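# Put the loose wire fully into the bin with two arms

## Task

Get the entire wire inside the bin with every part of it lower than the bin's rim, and never leave any of it dangling over the table's edge, since that can count as failure.

## Robot and tools

Robot: two 6-joint arms, left_arm and right_arm, each with a parallel two-finger gripper. Their bases sit near scene points left_arm (-0.021, +0.329, 0) m and right_arm (+0.001, -0.232, +0.020) m. A camera stand is behind the arms. Loose objects may occasionally get nudged by outside forces.

Frames: the scene frame has its origin at table-top height midway between the nominal bases, +z up, +x outward over the table, and the left_arm on the +y side. Arm names do not match image left or right. Reported end_effector_position (m) and end_effector_quat_wxyz are in the scene frame. The position is the point between the finger pads, just behind the tips. Fingers point along the gripper's +z and close along its y axis. Reported poses can be off by a few cm, more at long reach.

Command rows: every movement argument uses rows of 14 numbers covering both arms, even if one arm is idle: dx, dy, dz, rx, ry, rz, opening for left_arm, then the same seven for right_arm. dx..rz are an offset, not a pose: measured along the arm's own Hand target axes, from the Hand target as it stands when the action or move begins. Scale: 1.0 equals 0.6 m for dx..dz or 180 degrees for rx..rz, limit [-1, 1]; rx, ry, rz form one rotation vector. Sending the same offset twice moves the hand twice. Six zeros re-command the current Hand target. Opening is absolute: +1 fully open (about 87 mm between pads), +0.5 about 69 mm, 0 about 43 mm, -0.5 about 18 mm, -1 closed. A 0 opening is a real command, so to keep a gripper as it is, resend its current value.

execute_actions(actions, cameras): actions is a list of actions; each action is a table of up to 15 rows, one per 1/30 s step, and a short table repeats its last row to fill 15 steps. Every row is counted from the start pose of that action, not from the previous row. An empty actions list returns state plus all camera images. cameras picks images by name (cam_high, cam_low, cam_left_wrist, cam_right_wrist, or ["all"]); an unknown name voids the call.

move(target, speed, blend, opening_speed, blocking, cameras): drives each gripper in a straight line toward target, which is one 14-number row or a list of up to 15 such rows, all offsets counted from the same starting Hand targets. speed is top path speed in m/s (0.002 to 2.9, default 0.25; rotation up to twice that in rad/s), one value or one per target. blend (m) rounds corners at intermediate targets; 0 stops at each. opening_speed (0.2 or more, per second on the -1..+1 scale) makes opening changes gradual. blocking=false returns after about 0.5 s while motion continues. Paths are capped at 10 s and do not avoid obstacles or the other arm. The result adds a move: line such as done, off_target, moving, held or fault, plus limits (paced means clipped, held means steps withheld). done means within 10 mm and 2 degrees; it says nothing about contact.

wait(seconds 0 to 10) lets time pass holding commands. stop brakes a running move. zoom_image(camera, region [x0,y0,x1,y1] in pixels, max 504x504) enlarges part of the newest image of that camera. read_manual gives licence texts. finished_scene(scene: the current scene number) ends the scene irreversibly; the wire must stay in the bin unaided.

Results: Hand target is the last commanded pose after clipping; grippers often stop short, and the next command (even zeros) requests it again, so add the missing distance as an offset if needed. Orientation commands are clipped to 40 degrees from the measured one per step. grip_measured uses the opening scale; to hold something, command about 0.04 below the reading at first contact. Joint torques are total drive output, positive toward larger joint angles; joints 1 to 3 wrap at ±28 N m. Joint velocities may say within noise. Tool commands shows current commands. Action results also list intermediate end-effector positions. Images: cam_high and cam_low fixed, plus each wrist camera, all 672x504, with calibration given; wrist images may lag during motion.

Cautions: friction and gravity make grippers sag, fall short or tilt, especially when reaching far; check pose after each move and correct tilt. Avoid paths near an arm's own base (it can flip the shoulder). A blocked arm keeps pushing until commanded back past its gripper. Faster moves and targets further past a contact hit harder. Never let the grippers, wrist cameras or arms touch each other, and never close one gripper on the other's fingers. Do not drop the wire, release it while it moves, slam or push fixed things hard, strain a camera cable, or let anything fall off the table. Long holding, stretched poses or pushing at unreachable targets heat motors: MOTOR HOT appears at 75 °C, a fault folds the arm at 90 °C, and at 100 °C it goes limp. Thinking time lets the scene run, and running moves keep going meanwhile.

Each tool is called after "Emit:" in YAML: its name, and indented under it one key for each argument.

## Session

Emit:
execute_actions:
  actions: []

Scene clock: 0.00 s.
left_arm: end_effector_position=(+0.3608, +0.3502, +0.0358) grip_measured=+1.000 end_effector_quat_wxyz=(+0.546, -0.037, +0.836, +0.028) | right_arm: end_effector_position=(+0.3689, -0.2731, +0.0622) grip_measured=+0.986 end_effector_quat_wxyz=(+0.582, +0.120, +0.792, -0.138)
Joint positions: left_arm=[0.037 1.575 0.398 0.763 -0.062 -0.02 1] | right_arm=[0.094 1.627 0.312 0.993 0.453 0.061 0.993]
Joint velocities: within noise
Joint torques (N m): no reading
Heat: left arm: 35 °C; right arm: 39 °C.
Hand target: left_arm +0.3637, +0.3503, +0.0406; +0.552, -0.037, +0.833, +0.028 | right_arm +0.3732, -0.2728, +0.0700; +0.592, +0.123, +0.784, -0.136
Tool commands: left_gripper/opening=+1.0 right_gripper/opening=+1.0
camera_calibration:
cam_left_wrist: T_world_to_cam=[[0.0900507, -0.995827, -0.0147855, 0.314815], [-0.955722, -0.0822289, -0.282549, 0.404658], [0.280155, 0.0395746, -0.959139, 0.065516], [0, 0, 0, 1]] pos_world=[0.340037, 0.344183, 0.18183]
cam_right_wrist: T_world_to_cam=[[-0.341504, -0.937931, 0.0605056, -0.132595], [-0.877801, 0.295278, -0.377196, 0.446588], [0.335918, -0.181926, -0.924155, 0.0264654], [0, 0, 0, 1]] pos_world=[0.337844, -0.251418, 0.200932]

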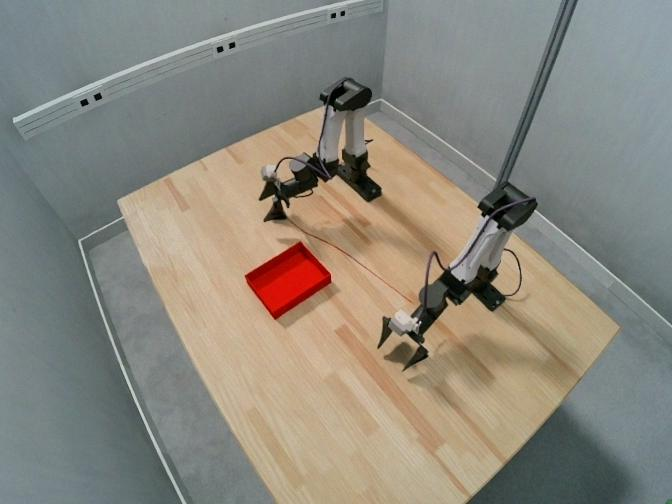

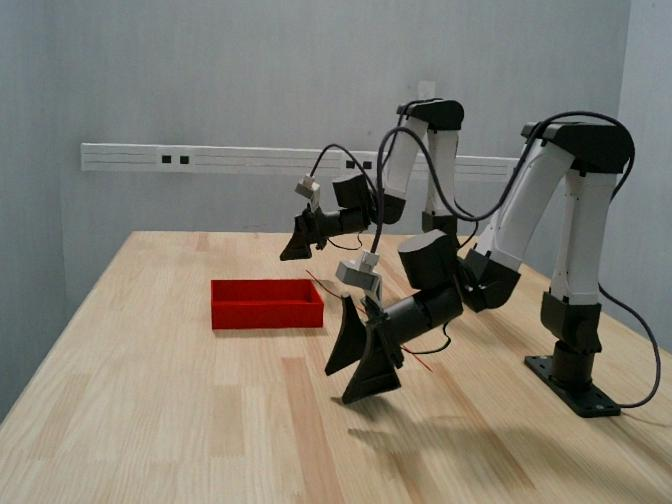

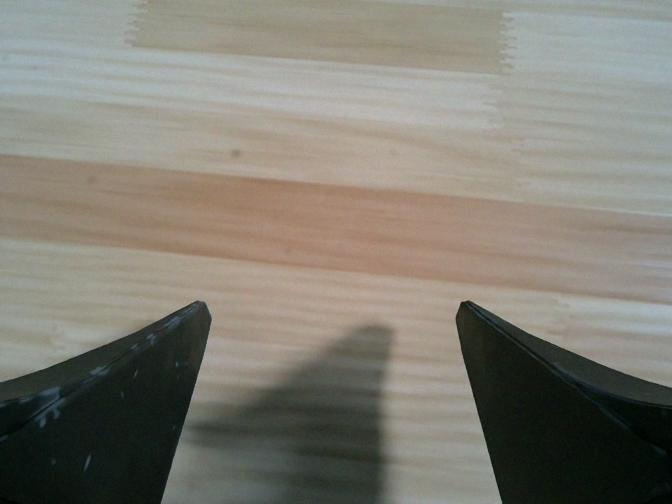

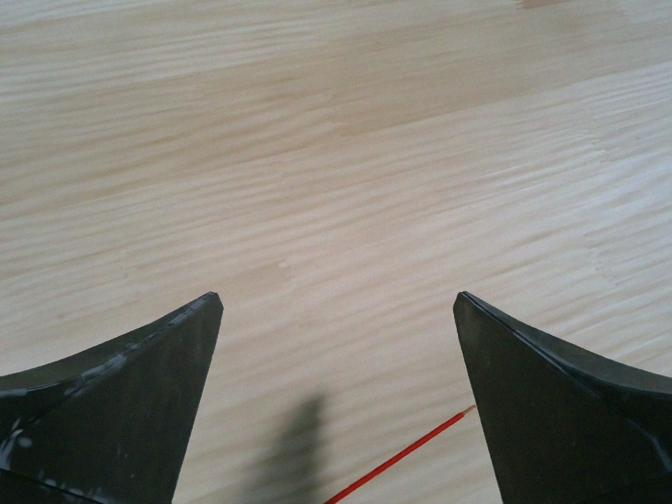

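Emit:
move:
  target:
    - [-0.154,0.001,-0.065,0,0,0,1,-0.128,-0.009,-0.035,0,0,0,1]
    - [-0.049,-0.234,-0.3975,-0.256,0.3094,-0.389,0,-0.067,-0.045,-0.123,0.2014,0.386,0.298,0]
  speed: 0.35
  blend: [0.03,0]
  cameras: ["all"]

Scene clock: 29.70 s.
left_arm: end_effector_position=(+0.1712, +0.1925, +0.1549) grip_measured=+0.000 end_effector_quat_wxyz=(-0.003, +0.673, -0.740, -0.003) | right_arm: end_effector_position=(+0.3025, -0.2726, +0.1248) grip_measured=+0.000 end_effector_quat_wxyz=(-0.002, +0.643, +0.766, -0.006)
Joint positions: left_arm=[-0.451 1.374 1.262 -1.462 -0.008 -1.936 0.5] | right_arm=[-0.251 1.763 1.45 -1.268 0.009 1.141 0.5]
Joint torques (N m): left_arm=[-0.92 -4.67 7.42 0 0.02 -0.19] | right_arm=[-0.31 -6.65 7.79 0.22 0.07 0.04]
Heat: left arm: 36 °C; right arm: 40 °C.
Hand target: left_arm +0.1696, +0.1904, +0.1597; +0.000, -0.676, +0.737, +0.000 | right_arm +0.3082, -0.2728, +0.1298; -0.001, +0.650, +0.760, +0.000
Off the commanded pose: left_arm 0.006 m, 1 deg | right_arm 0.008 m, 1 deg.
move: done
camera_calibration:
cam_left_wrist: T_world_to_cam=[[0.994617, -0.103621, -0.0000898456, -0.152288], [-0.0673704, -0.64732, 0.759235, 0.0394792], [-0.0787309, -0.755142, -0.650816, 0.405766], [0, 0, 0, 1]] pos_world=[0.186075, 0.316186, 0.234091]
cam_right_wrist: T_world_to_cam=[[-0.987264, -0.159048, -0.00373002, 0.257139], [-0.10303, 0.621324, 0.776751, 0.122232], [-0.121223, 0.767242, -0.629797, 0.466939], [0, 0, 0, 1]] pos_world=[0.323062, -0.393304, 0.200092]

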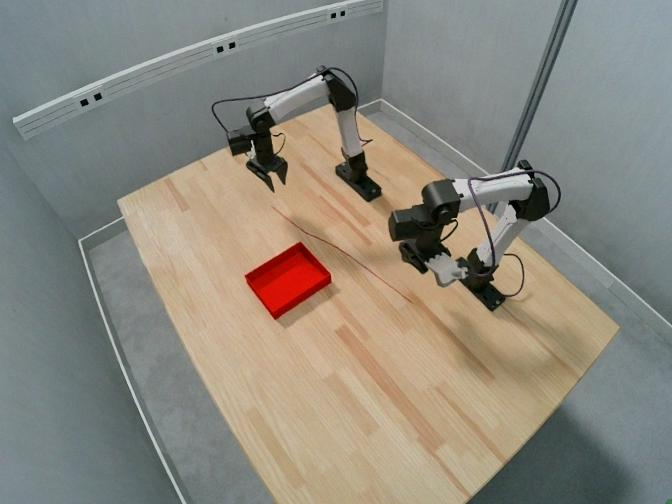

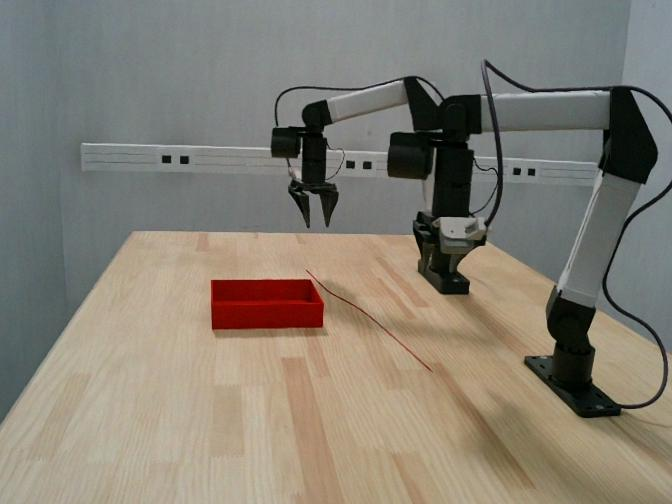

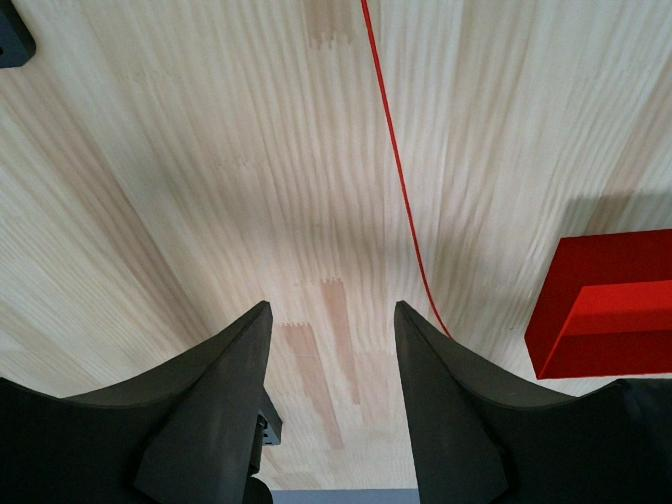

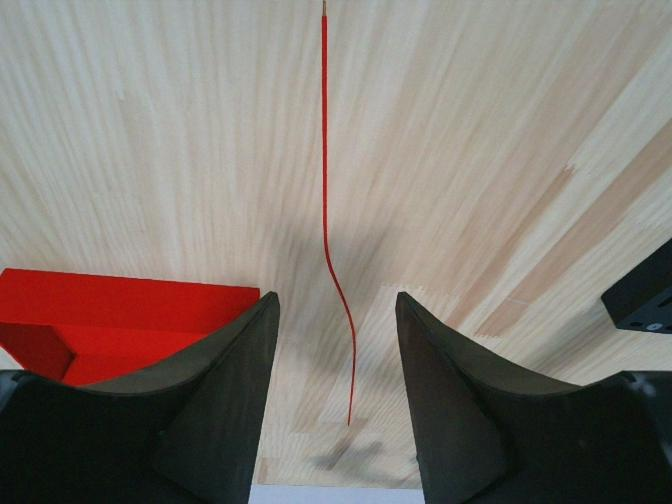

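Emit:
move:
  target: [-0.05,-0.0325,0.183,0,0,-0.028,0,-0.002,0.014,0.133,0,0,0,0]
  cameras: ["cam_left_wrist","cam_right_wrist"]

Scene clock: 37.77 s.
left_arm: end_effector_position=(+0.1917, +0.2190, +0.0539) grip_measured=+0.000 end_effector_quat_wxyz=(-0.004, +0.709, -0.705, -0.001) | right_arm: end_effector_position=(+0.3132, -0.2750, +0.0530) grip_measured=+0.000 end_effector_quat_wxyz=(-0.002, +0.645, +0.764, -0.005)
Joint positions: left_arm=[-0.31 1.42 0.895 -1.044 -0.008 -1.895 0.5] | right_arm=[-0.251 1.857 1.277 -0.999 0.007 1.148 0.5]
Joint torques (N m): left_arm=[-0.2 -3.9 5.12 0.27 0.01 0.03] | right_arm=[0.62 -7.72 4.51 0.5 0.08 0.07]
Heat: left arm: 36 °C; right arm: 40 °C.
Hand target: left_arm +0.1915, +0.2185, +0.0499; +0.000, +0.708, -0.706, +0.000 | right_arm +0.3167, -0.2726, +0.0500; -0.001, +0.650, +0.760, +0.000
Off the commanded pose: left_arm 0.004 m, 1 deg | right_arm 0.005 m, 1 deg.
move: done
camera_calibration:
cam_left_wrist: T_world_to_cam=[[0.999986, -0.00345602, 0.00400766, -0.19312], [-0.00529194, -0.649068, 0.760712, 0.123105], [-0.0000277933, -0.760722, -0.649077, 0.347672], [0, 0, 0, 1]] pos_world=[0.193779, 0.343718, 0.132793]
cam_right_wrist: T_world_to_cam=[[-0.988337, -0.152197, -0.00504828, 0.269289], [-0.0996131, 0.621084, 0.777388, 0.17938], [-0.11518, 0.768824, -0.629002, 0.423343], [0, 0, 0, 1]] pos_world=[0.332778, -0.395902, 0.128195]
Images, in order (width x height): cam_left_wrist 672x504, cam_right_wrist 672x504.

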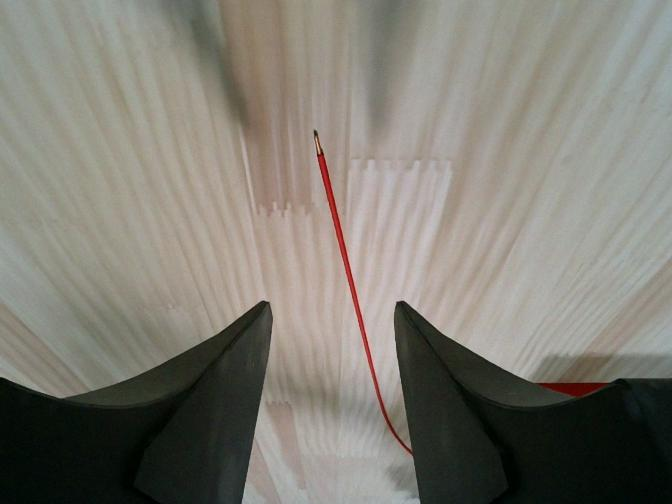

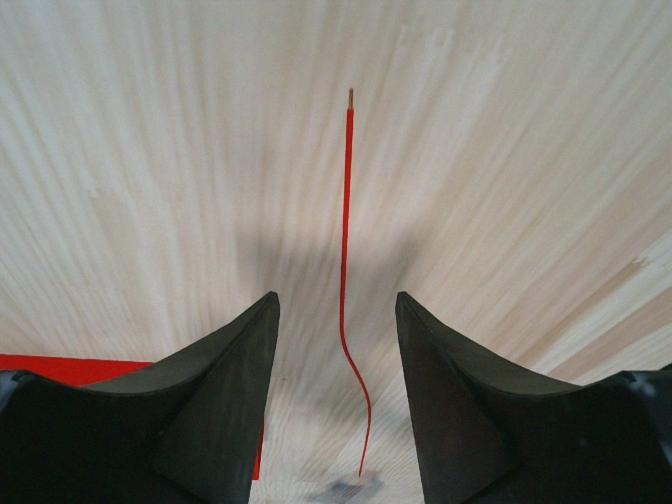

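Emit:
move:
  target:
    - [0,0,0.06,0,0,0,-0.3,0,0,0.06,0,0,0,-0.3]
    - [0,0,0.088,0,0,0,-1,0,0,0.088,0,0,0,-1]
  speed: [0.12,0.05]
  opening_speed: 1
  cameras: ["cam_left_wrist","cam_right_wrist"]

Scene clock: 42.33 s.
left_arm: end_effector_position=(+0.1935, +0.2159, +0.0055) grip_measured=-0.956 end_effector_quat_wxyz=(+0.001, +0.708, -0.706, +0.006) | right_arm: end_effector_position=(+0.3160, -0.2742, +0.0055) grip_measured=-0.979 end_effector_quat_wxyz=(+0.000, +0.646, +0.763, +0.001)
Joint positions: left_arm=[-0.309 1.505 0.759 -0.814 0.008 -1.892 0.022] | right_arm=[-0.252 1.933 1.173 -0.81 -0.002 1.149 0.011]
Joint torques (N m): left_arm=[-0.29 -3.49 3.81 0.4 -0.12 -0.01] | right_arm=[0.57 -6.75 3.6 0.67 0.17 0.07]
Heat: left arm: 36 °C; right arm: 41 °C.
Hand target: left_arm +0.1914, +0.2186, -0.0030; +0.000, +0.708, -0.706, +0.000 | right_arm +0.3169, -0.2725, -0.0027; +0.000, +0.650, +0.760, +0.000
Off the commanded pose: left_arm 0.009 m, 1 deg | right_arm 0.009 m, 1 deg.
move: done
camera_calibration:
cam_left_wrist: T_world_to_cam=[[0.999961, -0.00578871, 0.00661988, -0.194233], [-0.00879017, -0.636159, 0.771508, 0.155682], [-0.000254743, -0.771536, -0.636185, 0.316289], [0, 0, 0, 1]] pos_world=[0.195675, 0.341942, 0.0823945]
cam_right_wrist: T_world_to_cam=[[-0.988497, -0.150241, -0.0173746, 0.272589], [-0.107418, 0.616548, 0.779955, 0.217338], [-0.106469, 0.77285, -0.625594, 0.391604], [0, 0, 0, 1]] pos_world=[0.334493, -0.395696, 0.080207]
Images, in order (width x height): cam_left_wrist 672x504, cam_right_wrist 672x504.

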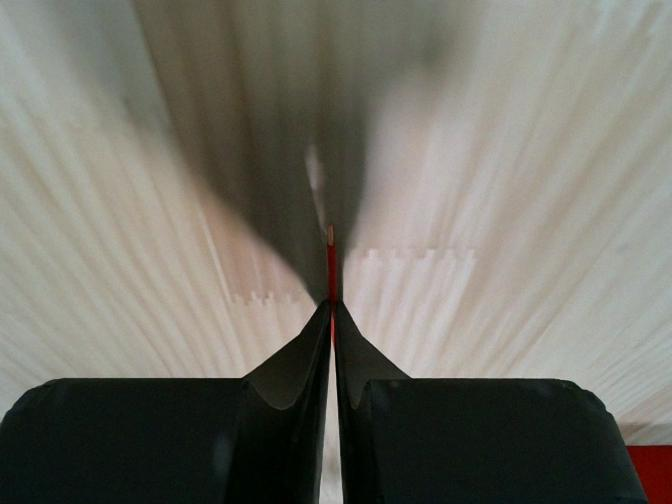

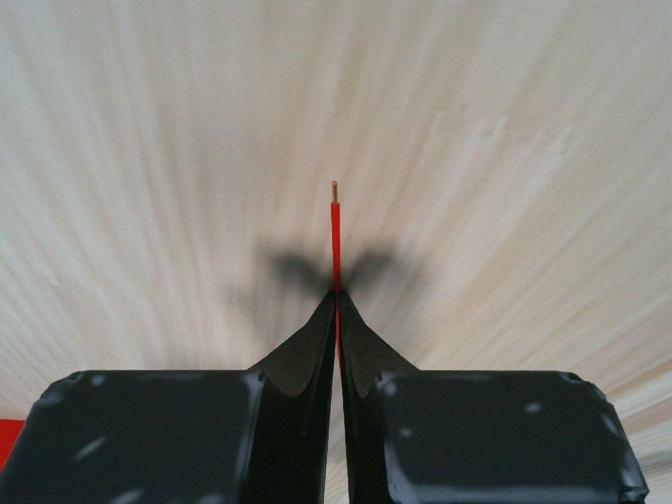

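Emit:
move:
  target:
    - [0,0,-0.1,0,0,0,-1,0,0,-0.1,0,0,0,-1]
    - [0.314,-0.214,-0.555,0.335,-0.280,0.4784,-1,0.308,0.054,-0.555,-0.3055,-0.2998,-0.4363,-1]
  speed: 0.28
  blend: [0.03,0]
  cameras: ["all"]

Emit:
zoom_image:
  camera: "cam_low"
  region: [180, 80, 420, 340]

Scene clock: 52.60 s.
left_arm: end_effector_position=(+0.3176, +0.0347, +0.3228) grip_measured=-0.956 end_effector_quat_wxyz=(+0.564, +0.072, +0.822, -0.043) | right_arm: end_effector_position=(+0.3180, -0.0895, +0.3086) grip_measured=-0.979 end_effector_quat_wxyz=(+0.547, -0.072, +0.833, +0.034)
Joint positions: left_arm=[-0.947 1.604 1.701 -0.6 -0.726 -0.338 0.022] | right_arm=[0.613 1.124 1.196 -0.524 0.42 0.171 0.011]
Joint torques (N m): left_arm=[-0.46 -7.24 8.61 1.54 -0.11 0.05] | right_arm=[0.17 -4.33 8.43 2.14 0.1 -0.19]
Heat: left arm: 36 °C; right arm: 42 °C.
Hand target: left_arm +0.3205, +0.0306, +0.3301; +0.571, +0.072, +0.816, -0.051 | right_arm +0.3201, -0.0854, +0.3304; +0.571, -0.072, +0.816, +0.051
Off the commanded pose: left_arm 0.009 m, 1 deg | right_arm 0.022 m, 4 deg.
move: off_target (right_arm); blend cut to 0.0299 m at target 1
camera_calibration:
cam_left_wrist: T_world_to_cam=[[-0.169612, -0.985297, -0.0205188, 0.092752], [-0.930953, 0.167019, -0.324701, 0.415674], [0.323354, -0.0359711, -0.945594, 0.349931], [0, 0, 0, 1]] pos_world=[0.289553, 0.0345502, 0.467766]
cam_right_wrist: T_world_to_cam=[[0.166175, -0.986095, 0.0018213, -0.140233], [-0.951088, -0.160763, -0.263792, 0.388057], [0.260417, 0.0421036, -0.964578, 0.361202], [0, 0, 0, 1]] pos_world=[0.298316, -0.091106, 0.451029]

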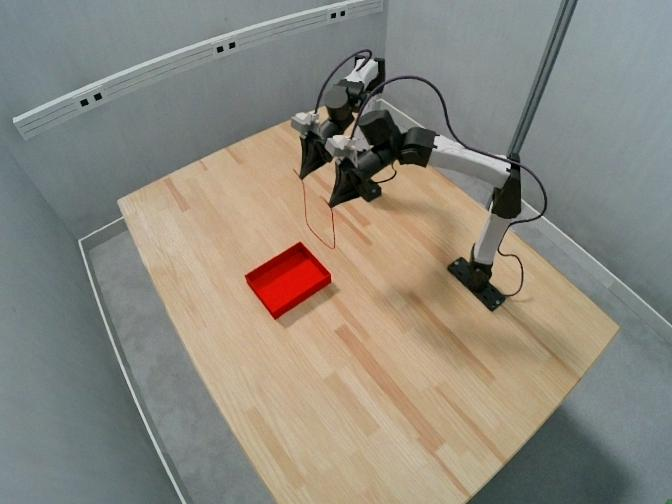

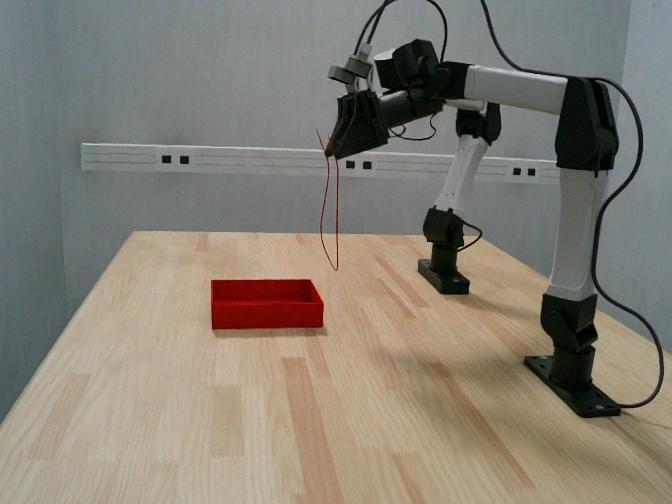

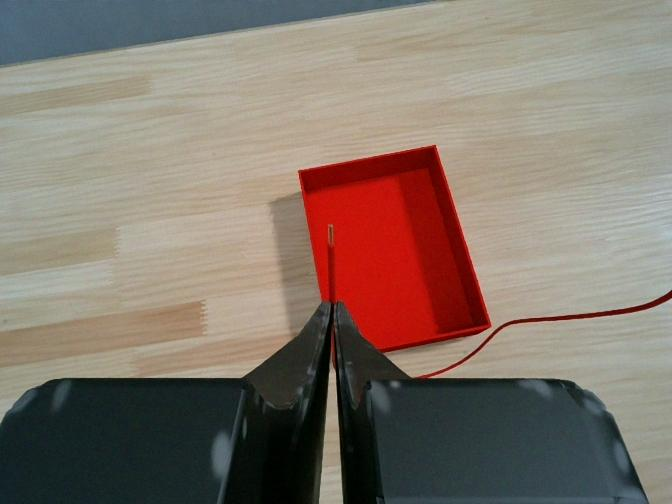

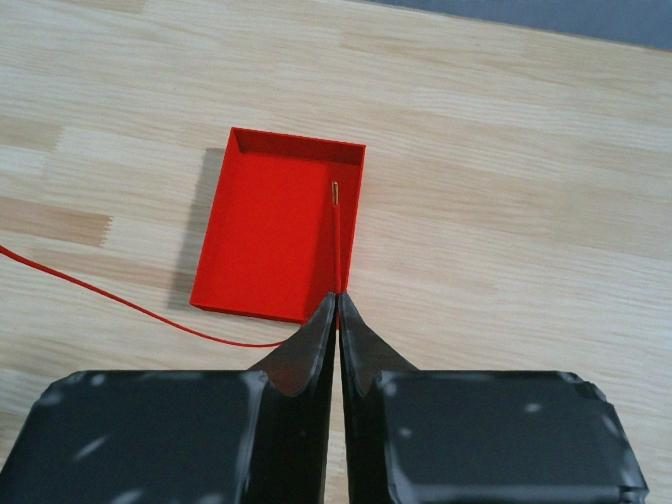

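Scaled by 1.938 from the camera's 672x504 image, which has a finer 960x720 frame.

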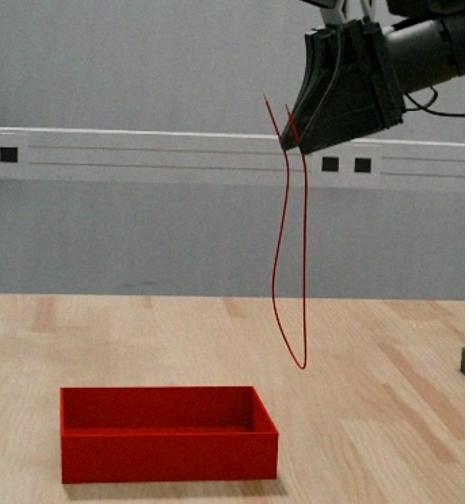

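Emit:
move:
  target:
    - [-0.053,-0.001,0.098,0,0,0,-1,-0.071,0.007,0.096,0,0,0,-1]
    - [0.095,0.0035,0.178,0,0,0,-1,0.078,0.004,0.177,0,0,0,-1]
  speed: 0.12
  blend: [0.015,0]
  cameras: ["all"]

Emit:
zoom_image:
  camera: "cam_low"
  region: [180, 120, 420, 340]

Scene clock: 68.83 s.
left_arm: end_effector_position=(+0.3993, +0.0166, +0.2330) grip_measured=-0.956 end_effector_quat_wxyz=(+0.563, +0.073, +0.822, -0.045) | right_arm: end_effector_position=(+0.3983, -0.0695, +0.2490) grip_measured=-0.979 end_effector_quat_wxyz=(+0.564, -0.068, +0.821, +0.047)
Joint positions: left_arm=[-0.803 1.794 1.54 -0.198 -0.592 -0.256 0.022] | right_arm=[0.506 1.362 1.07 -0.094 0.313 0.126 0.011]
Joint torques (N m): left_arm=[-0.16 -11.86 6.72 1.64 -0.08 0.03] | right_arm=[-0.53 -4.94 5.79 2.23 0.05 -0.2]
Heat: left arm: 38 °C; right arm: 41 °C.
Hand target: left_arm +0.4004, +0.0185, +0.2398; +0.571, +0.072, +0.816, -0.051 | right_arm +0.4021, -0.0683, +0.2500; +0.571, -0.072, +0.816, +0.051
Off the commanded pose: left_arm 0.007 m, 1 deg | right_arm 0.004 m, 1 deg.
move: done
camera_calibration:
cam_left_wrist: T_world_to_cam=[[-0.17409, -0.98459, -0.0166041, 0.0878364], [-0.930855, 0.170043, -0.323412, 0.465092], [0.321251, -0.0408468, -0.946113, 0.238972], [0, 0, 0, 1]] pos_world=[0.371454, 0.0171584, 0.377969]
cam_right_wrist: T_world_to_cam=[[0.173687, -0.984572, -0.0212199, -0.130888], [-0.938747, -0.159013, -0.305727, 0.457609], [0.297636, 0.0730209, -0.951883, 0.266113], [0, 0, 0, 1]] pos_world=[0.373108, -0.0755349, 0.390434]

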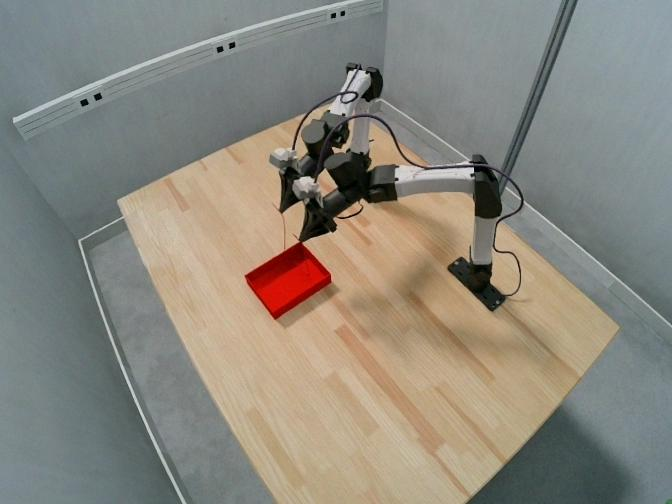

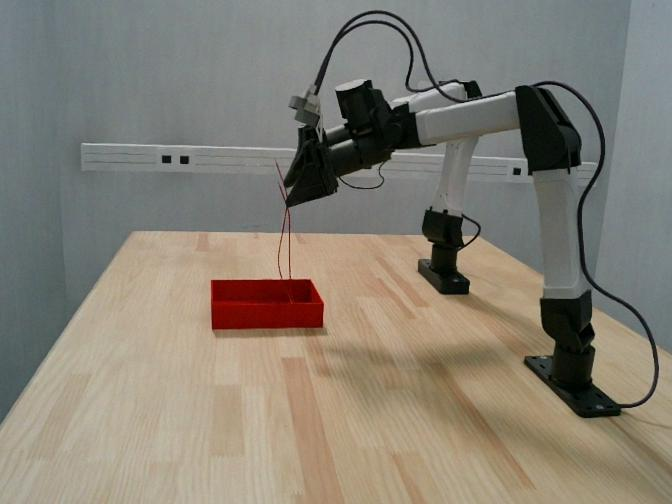

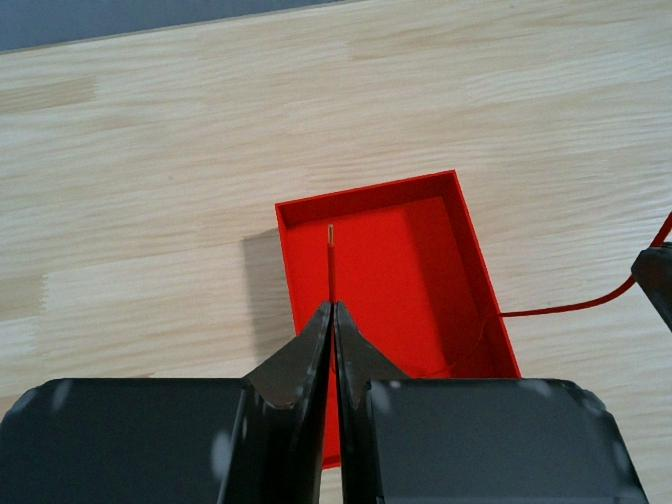

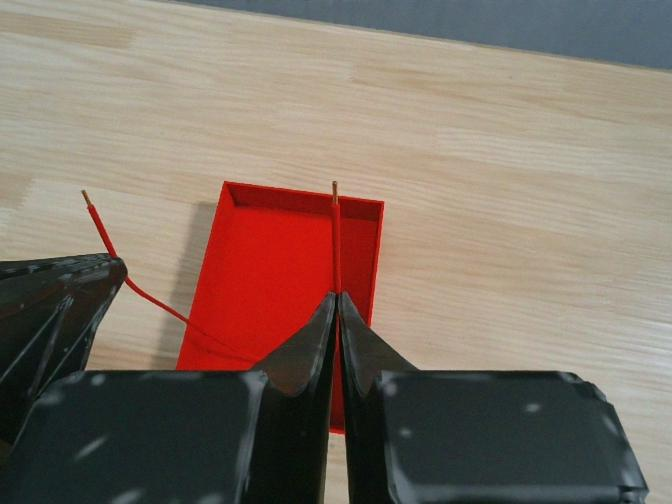

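Scaled by 2.100 from the camera's 672x504 image, which has a finer 960x720 frame.

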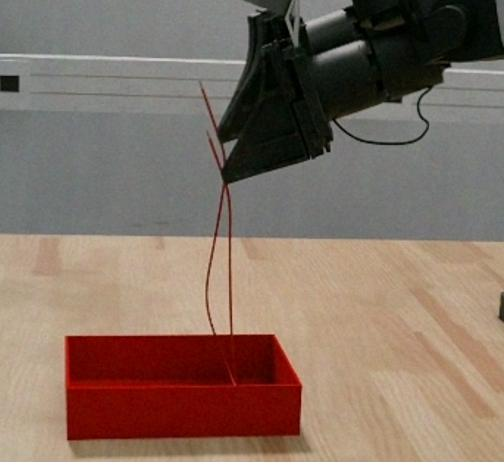

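Emit:
move:
  target:
    - [0.163,0.013,0.138,0,0.0833,0,-1,0.18,-0.0125,0.14,0,0.0833,0,-1]
    - [0.271,0.022,0.23,0,0.194,0,-1,0.288,-0.021,0.232,0,0.194,0,-1]
  speed: 0.11
  blend: [0.03,0]
  cameras: ["cam_low","cam_high","cam_left_wrist","cam_right_wrist"]

Emit:
zoom_image:
  camera: "cam_low"
  region: [180, 180, 380, 340]

Scene clock: 78.17 s.
left_arm: end_effector_position=(+0.4581, +0.0180, +0.0857) grip_measured=-0.956 end_effector_quat_wxyz=(+0.403, +0.085, +0.911, -0.033) | right_arm: end_effector_position=(+0.4513, -0.0718, +0.0716) grip_measured=-0.979 end_effector_quat_wxyz=(+0.371, -0.090, +0.924, +0.023)
Joint positions: left_arm=[-0.652 2.213 1.825 -0.411 -0.353 -0.331 0.022] | right_arm=[0.39 1.908 1.256 -0.169 0.156 0.131 0.011]
Joint torques (N m): left_arm=[-0.58 -14.46 6.94 1.24 -0.15 -0.06] | right_arm=[-0.51 -8.62 8.75 1.58 0.05 0.05]
Heat: left arm: 38 °C; right arm: 41 °C.
Hand target: left_arm +0.4582, +0.0179, +0.0867; +0.405, +0.084, +0.910, -0.034 (not the last commanded pose) | right_arm +0.4602, -0.0680, +0.0789; +0.379, -0.081, +0.921, +0.034 (not the last commanded pose)
Off the commanded pose: left_arm 0.049 m, 13 deg | right_arm 0.040 m, 9 deg.
move: held (left_arm; a check stopped the path), off_target (right_arm; braked when a check withheld steps of left_arm); path passed 1 of 2 targets; limits=held
pose unreachable (left arm): on one or more control steps of this call, first in action 0 (counted from 0), this arm could not follow its commanded pose, so it was not sent that pose on those steps. It may still have moved: this result reports where it is.
cause: moving toward the commanded pose would bring a part of the arm too close to another arm (this arm's wrist (the part past joint 4) and the right arm's wrist (the part past joint 4), along the way the arms are being sent, or toward where that arm still pushes).
camera_calibration:
cam_left_wrist: T_world_to_cam=[[-0.186744, -0.982291, -0.0152288, 0.102553], [-0.981795, 0.186057, 0.0382271, 0.464128], [-0.0347167, 0.0220902, -0.999153, 0.247236], [0, 0, 0, 1]] pos_world=[0.483413, 0.00892104, 0.230847]
cam_right_wrist: T_world_to_cam=[[0.183523, -0.983014, 0.00150911, -0.152086], [-0.974543, -0.18174, 0.131288, 0.435956], [-0.128783, -0.0255651, -0.991343, 0.269776], [0, 0, 0, 1]] pos_world=[0.487512, -0.0633746, 0.210434]

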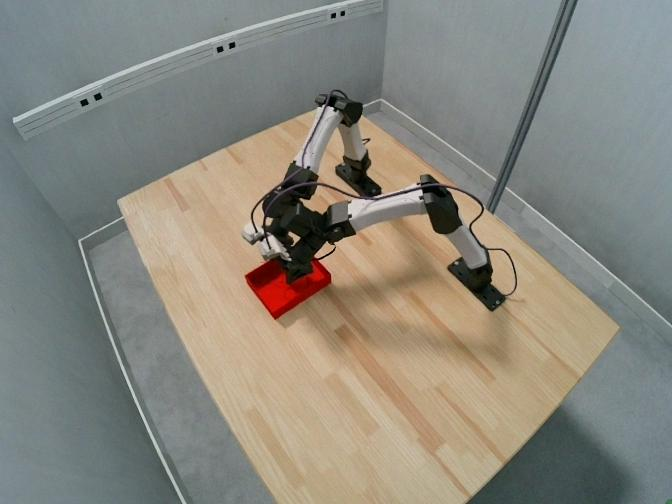

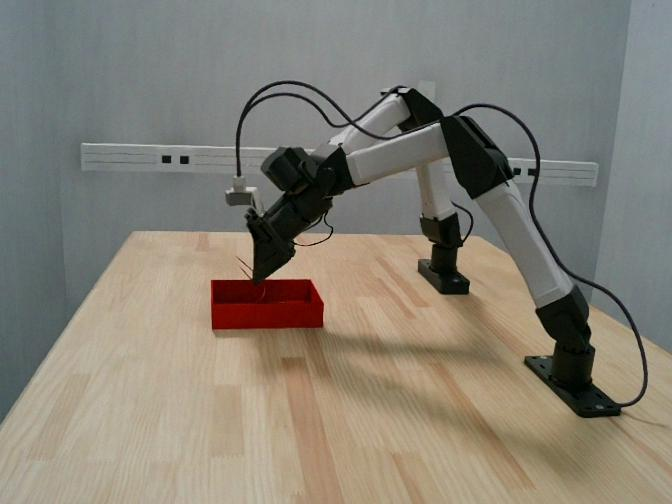

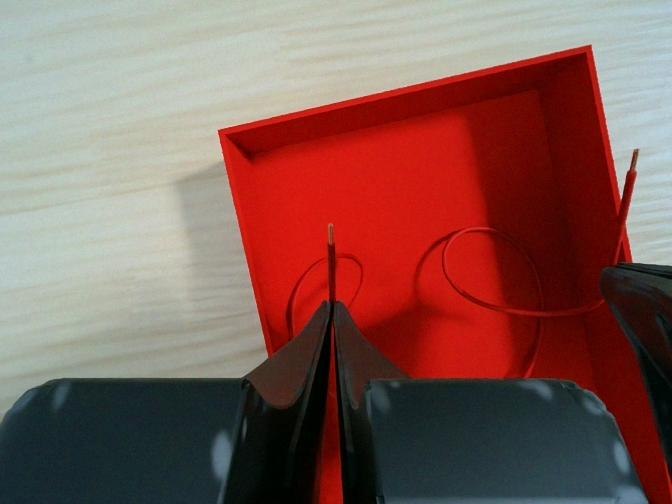

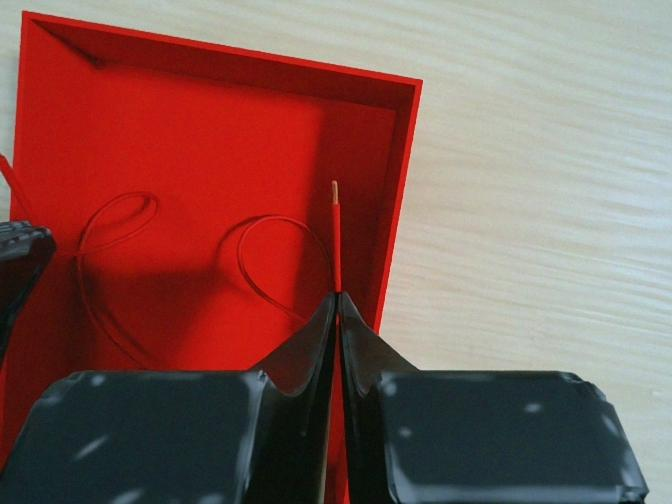

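Scaled by 2.520 from the camera's 672x504 image, which has a finer 960x720 frame.

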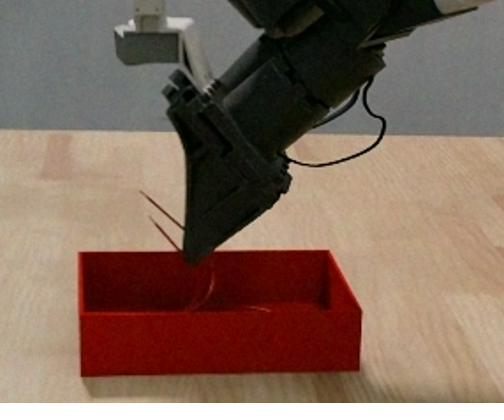

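Emit:
move:
  target:
    - [0,0.0165,0,0.0619,0,0.0557,-1,0,-0.0147,0,-0.0589,0,-0.0589,-1]
    - [0.0565,0.0165,0.074,0.0619,0,0.0557,-1,0.055,-0.0147,0.063,-0.0589,0,-0.0589,-1]
  speed: 0.1
  blend: [0.01,0]
  cameras: ["cam_low","cam_left_wrist","cam_right_wrist"]

Emit:
zoom_image:
  camera: "cam_low"
  region: [180, 180, 380, 340]

Scene clock: 86.43 s.
left_arm: end_effector_position=(+0.4682, +0.0244, +0.0388) grip_measured=-0.956 end_effector_quat_wxyz=(+0.396, +0.198, +0.892, -0.087) | right_arm: end_effector_position=(+0.4618, -0.0743, +0.0332) grip_measured=-0.979 end_effector_quat_wxyz=(+0.366, -0.196, +0.906, +0.084)
Joint positions: left_arm=[-0.576 2.234 1.654 -0.162 -0.11 -0.099 0.022] | right_arm=[0.306 1.998 1.205 -0.012 -0.095 -0.086 0.011]
Joint torques (N m): left_arm=[-0.13 -12.9 6.38 1.51 0.01 0.06] | right_arm=[-0.57 -8.76 4.86 1.9 0.02 -0.22]
Heat: left arm: 41 °C; right arm: 41 °C.
Hand target: left_arm +0.4702, +0.0263, +0.0320; +0.396, +0.202, +0.892, -0.086 | right_arm +0.4649, -0.0761, +0.0288; +0.372, -0.200, +0.903, +0.084
Off the commanded pose: left_arm 0.007 m, 1 deg | right_arm 0.006 m, 1 deg.
move: done
camera_calibration:
cam_left_wrist: T_world_to_cam=[[-0.427759, -0.903857, -0.00799166, 0.220679], [-0.90342, 0.427233, 0.0361169, 0.432187], [-0.0292302, 0.0226692, -0.999316, 0.198027], [0, 0, 0, 1]] pos_world=[0.490632, 0.0103292, 0.184046]
cam_right_wrist: T_world_to_cam=[[0.41632, -0.908706, -0.0305238, -0.257408], [-0.900707, -0.416773, 0.122583, 0.39956], [-0.124114, -0.0235409, -0.991989, 0.231021], [0, 0, 0, 1]] pos_world=[0.495724, -0.061944, 0.172334]
Images, in order (width x height): cam_low 672x504, cam_left_wrist 672x504, cam_right_wrist 672x504.

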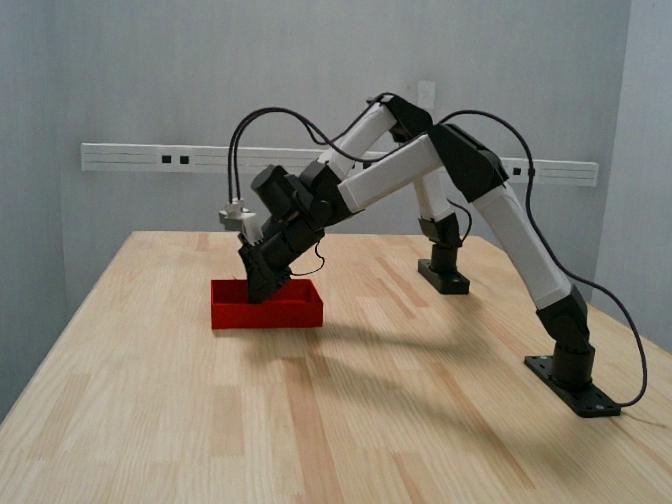

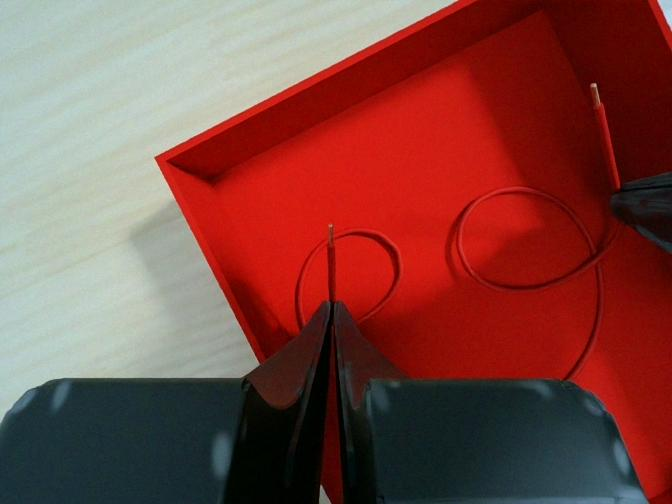

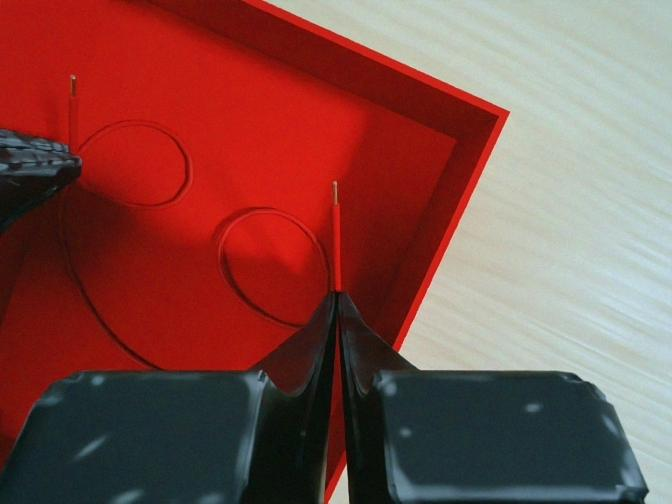

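Scaled by 2.520 from the camera's 672x504 image, which has a finer 960x720 frame.

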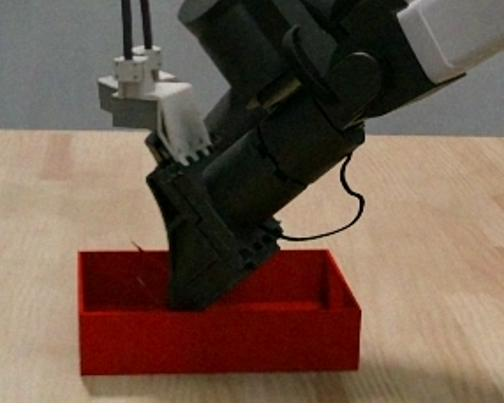

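Emit:
move:
  target: [0.016,0,0.0145,0,0.09,0,-1,0.016,0,0.0125,0,0.09,0,-1]
  speed: 0.1
  cameras: ["cam_low","cam_left_wrist","cam_right_wrist"]

Emit:
zoom_image:
  camera: "cam_low"
  region: [180, 180, 380, 340]

Scene clock: 92.57 s.
left_arm: end_effector_position=(+0.4751, +0.0214, +0.0273) grip_measured=-0.956 end_effector_quat_wxyz=(+0.286, +0.192, +0.936, -0.071) | right_arm: end_effector_position=(+0.4682, -0.0728, +0.0252) grip_measured=-0.979 end_effector_quat_wxyz=(+0.261, -0.196, +0.942, +0.073)
Joint positions: left_arm=[-0.558 2.468 2.144 -0.651 -0.069 -0.14 0.022] | right_arm=[0.306 2.157 1.537 -0.408 -0.091 -0.082 0.011]
Joint torques (N m): left_arm=[-0.57 -13.59 9.25 0.64 -0.04 0.31] | right_arm=[0.8 -9.01 7.42 0.91 0.31 -0.38]
Heat: left arm: 43 °C; right arm: 42 °C.
Hand target: left_arm +0.4701, +0.0263, +0.0188; +0.266, +0.212, +0.938, -0.057 | right_arm +0.4636, -0.0767, +0.0168; +0.241, -0.210, +0.946, +0.054
Off the commanded pose: left_arm 0.011 m, 4 deg | right_arm 0.010 m, 4 deg.
move: off_target (left_arm, right_arm)
camera_calibration:
cam_left_wrist: T_world_to_cam=[[-0.407449, -0.913082, 0.0163409, 0.210766], [-0.877781, 0.396508, 0.268854, 0.42218], [-0.251965, 0.0952006, -0.963042, 0.29017], [0, 0, 0, 1]] pos_world=[0.52957, -0.00257563, 0.162497]
cam_right_wrist: T_world_to_cam=[[0.402229, -0.913769, -0.056904, -0.252016], [-0.853531, -0.396747, 0.337752, 0.380899], [-0.331203, -0.0872842, -0.939514, 0.314943], [0, 0, 0, 1]] pos_world=[0.530788, -0.0516743, 0.152904]
Images, in order (width x height): cam_low 672x504, cam_left_wrist 672x504, cam_right_wrist 672x504.

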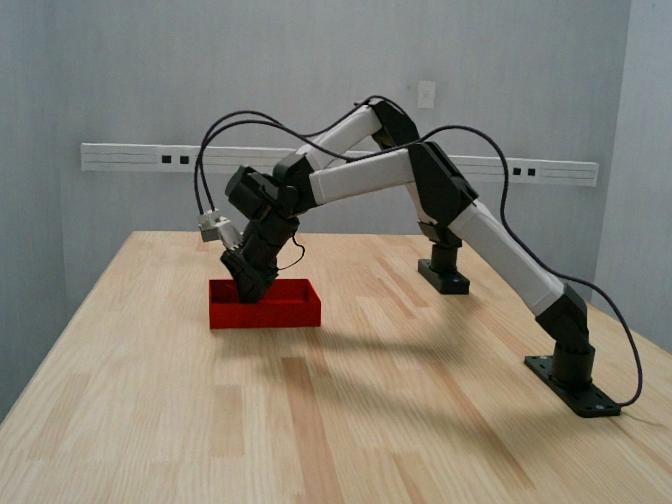

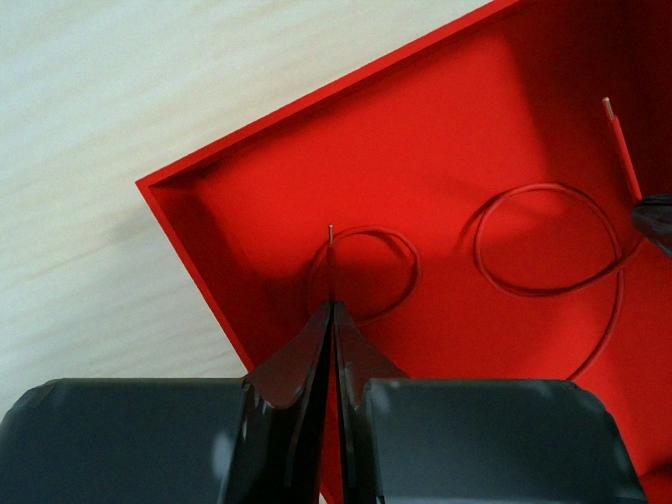

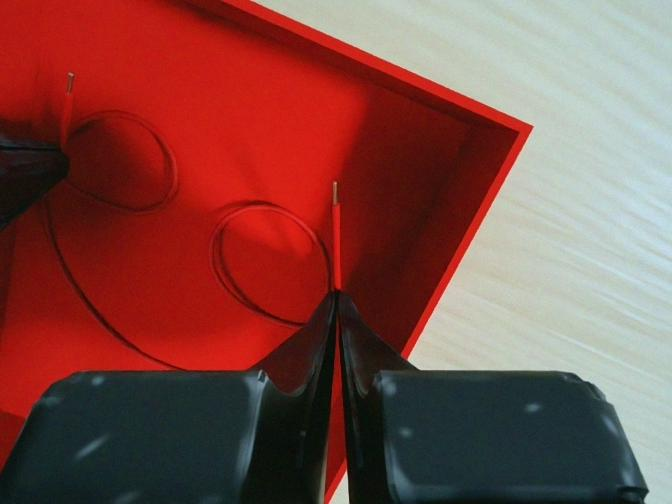

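Scaled by 2.520 from the camera's 672x504 image, which has a finer 960x720 frame.

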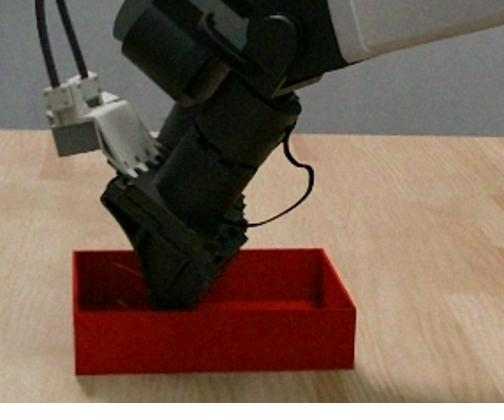

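Emit:
move:
  target:
    - [-0.007,0,-0.012,0,-0.015,0,-0.6,-0.007,0,-0.012,0,-0.015,0,-0.6]
    - [-0.103,0,-0.171,0,-0.03,0,-0.6,-0.103,0,-0.171,0,-0.03,0,-0.6]
  speed: [0.03,0.1]
  opening_speed: 0.5
  cameras: ["all"]

Emit:
zoom_image:
  camera: "cam_low"
  region: [180, 230, 380, 340]

Scene clock: 99.07 s.
left_arm: end_effector_position=(+0.4680, +0.0293, +0.1220) grip_measured=-0.600 end_effector_quat_wxyz=(+0.296, +0.204, +0.931, -0.065) | right_arm: end_effector_position=(+0.4628, -0.0766, +0.1092) grip_measured=-0.600 end_effector_quat_wxyz=(+0.257, -0.200, +0.943, +0.067)
Joint positions: left_arm=[-0.558 2.431 2.449 -0.978 -0.078 -0.111 0.2] | right_arm=[0.306 2.064 1.741 -0.716 -0.082 -0.094 0.2]
Joint torques (N m): left_arm=[-1.02 -16.43 9.91 1.01 -0.08 0.05] | right_arm=[0.43 -14.68 8.39 1.23 0.1 -0.22]
Heat: left arm: 45 °C; right arm: 44 °C.
Hand target: left_arm +0.4688, +0.0260, +0.1388; +0.311, +0.209, +0.925, -0.067 | right_arm +0.4683, -0.0748, +0.1363; +0.285, -0.207, +0.934, +0.064
Off the commanded pose: left_arm 0.017 m, 2 deg | right_arm 0.028 m, 4 deg.
move: off_target (left_arm, right_arm)
camera_calibration:
cam_left_wrist: T_world_to_cam=[[-0.42396, -0.905664, -0.00555984, 0.223698], [-0.876871, 0.40893, 0.252733, 0.38846], [-0.226617, 0.112024, -0.96752, 0.367029], [0, 0, 0, 1]] pos_world=[0.518643, 0.00262598, 0.258175]
cam_right_wrist: T_world_to_cam=[[0.407147, -0.912271, -0.0446486, -0.252057], [-0.849363, -0.396142, 0.348789, 0.343317], [-0.335877, -0.104086, -0.936137, 0.392267], [0, 0, 0, 1]] pos_world=[0.525979, -0.0531124, 0.236216]

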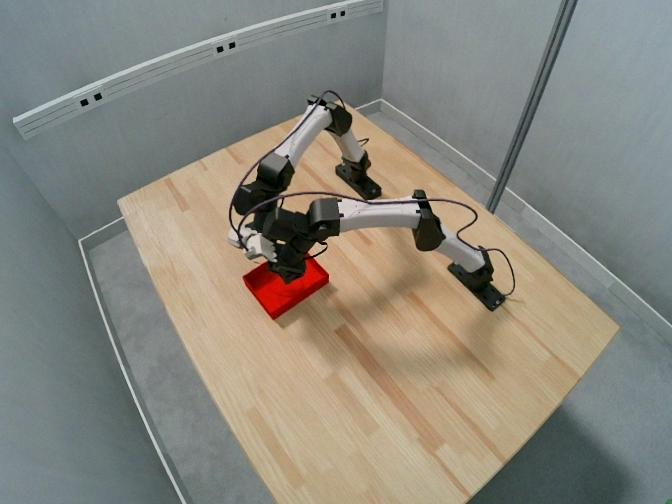

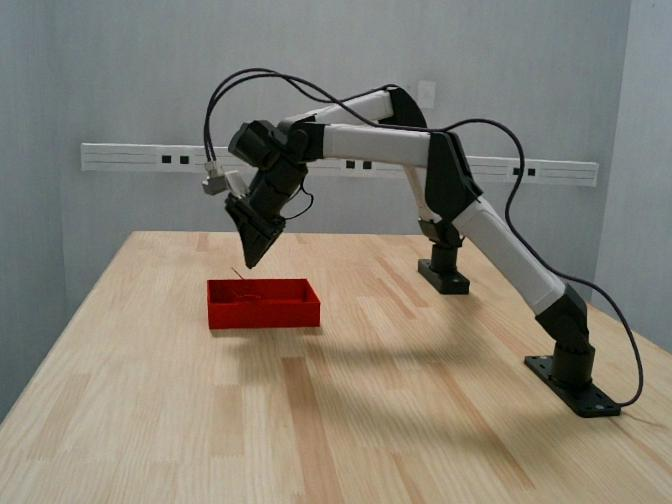

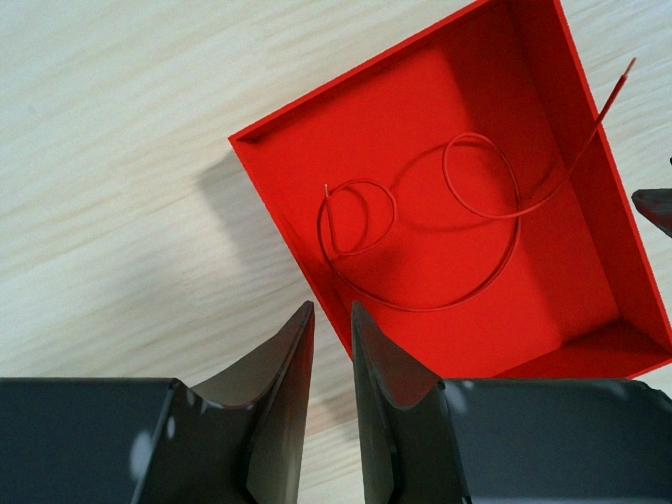

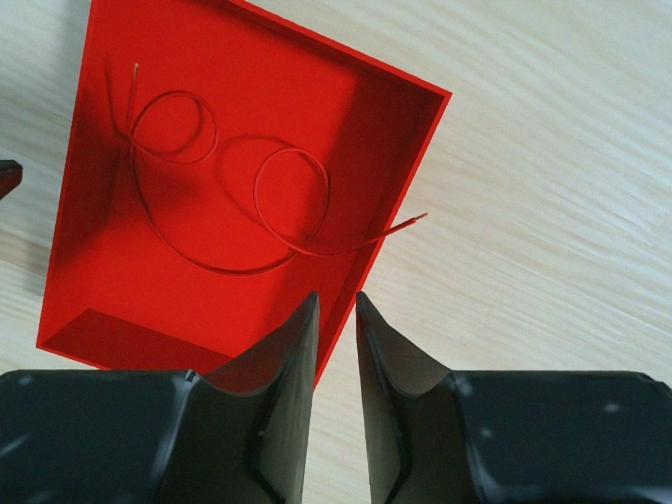

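Scaled by 2.520 from the camera's 672x504 image, which has a finer 960x720 frame.

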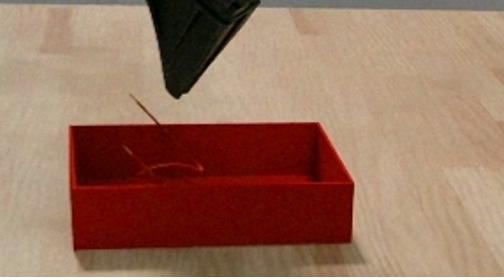

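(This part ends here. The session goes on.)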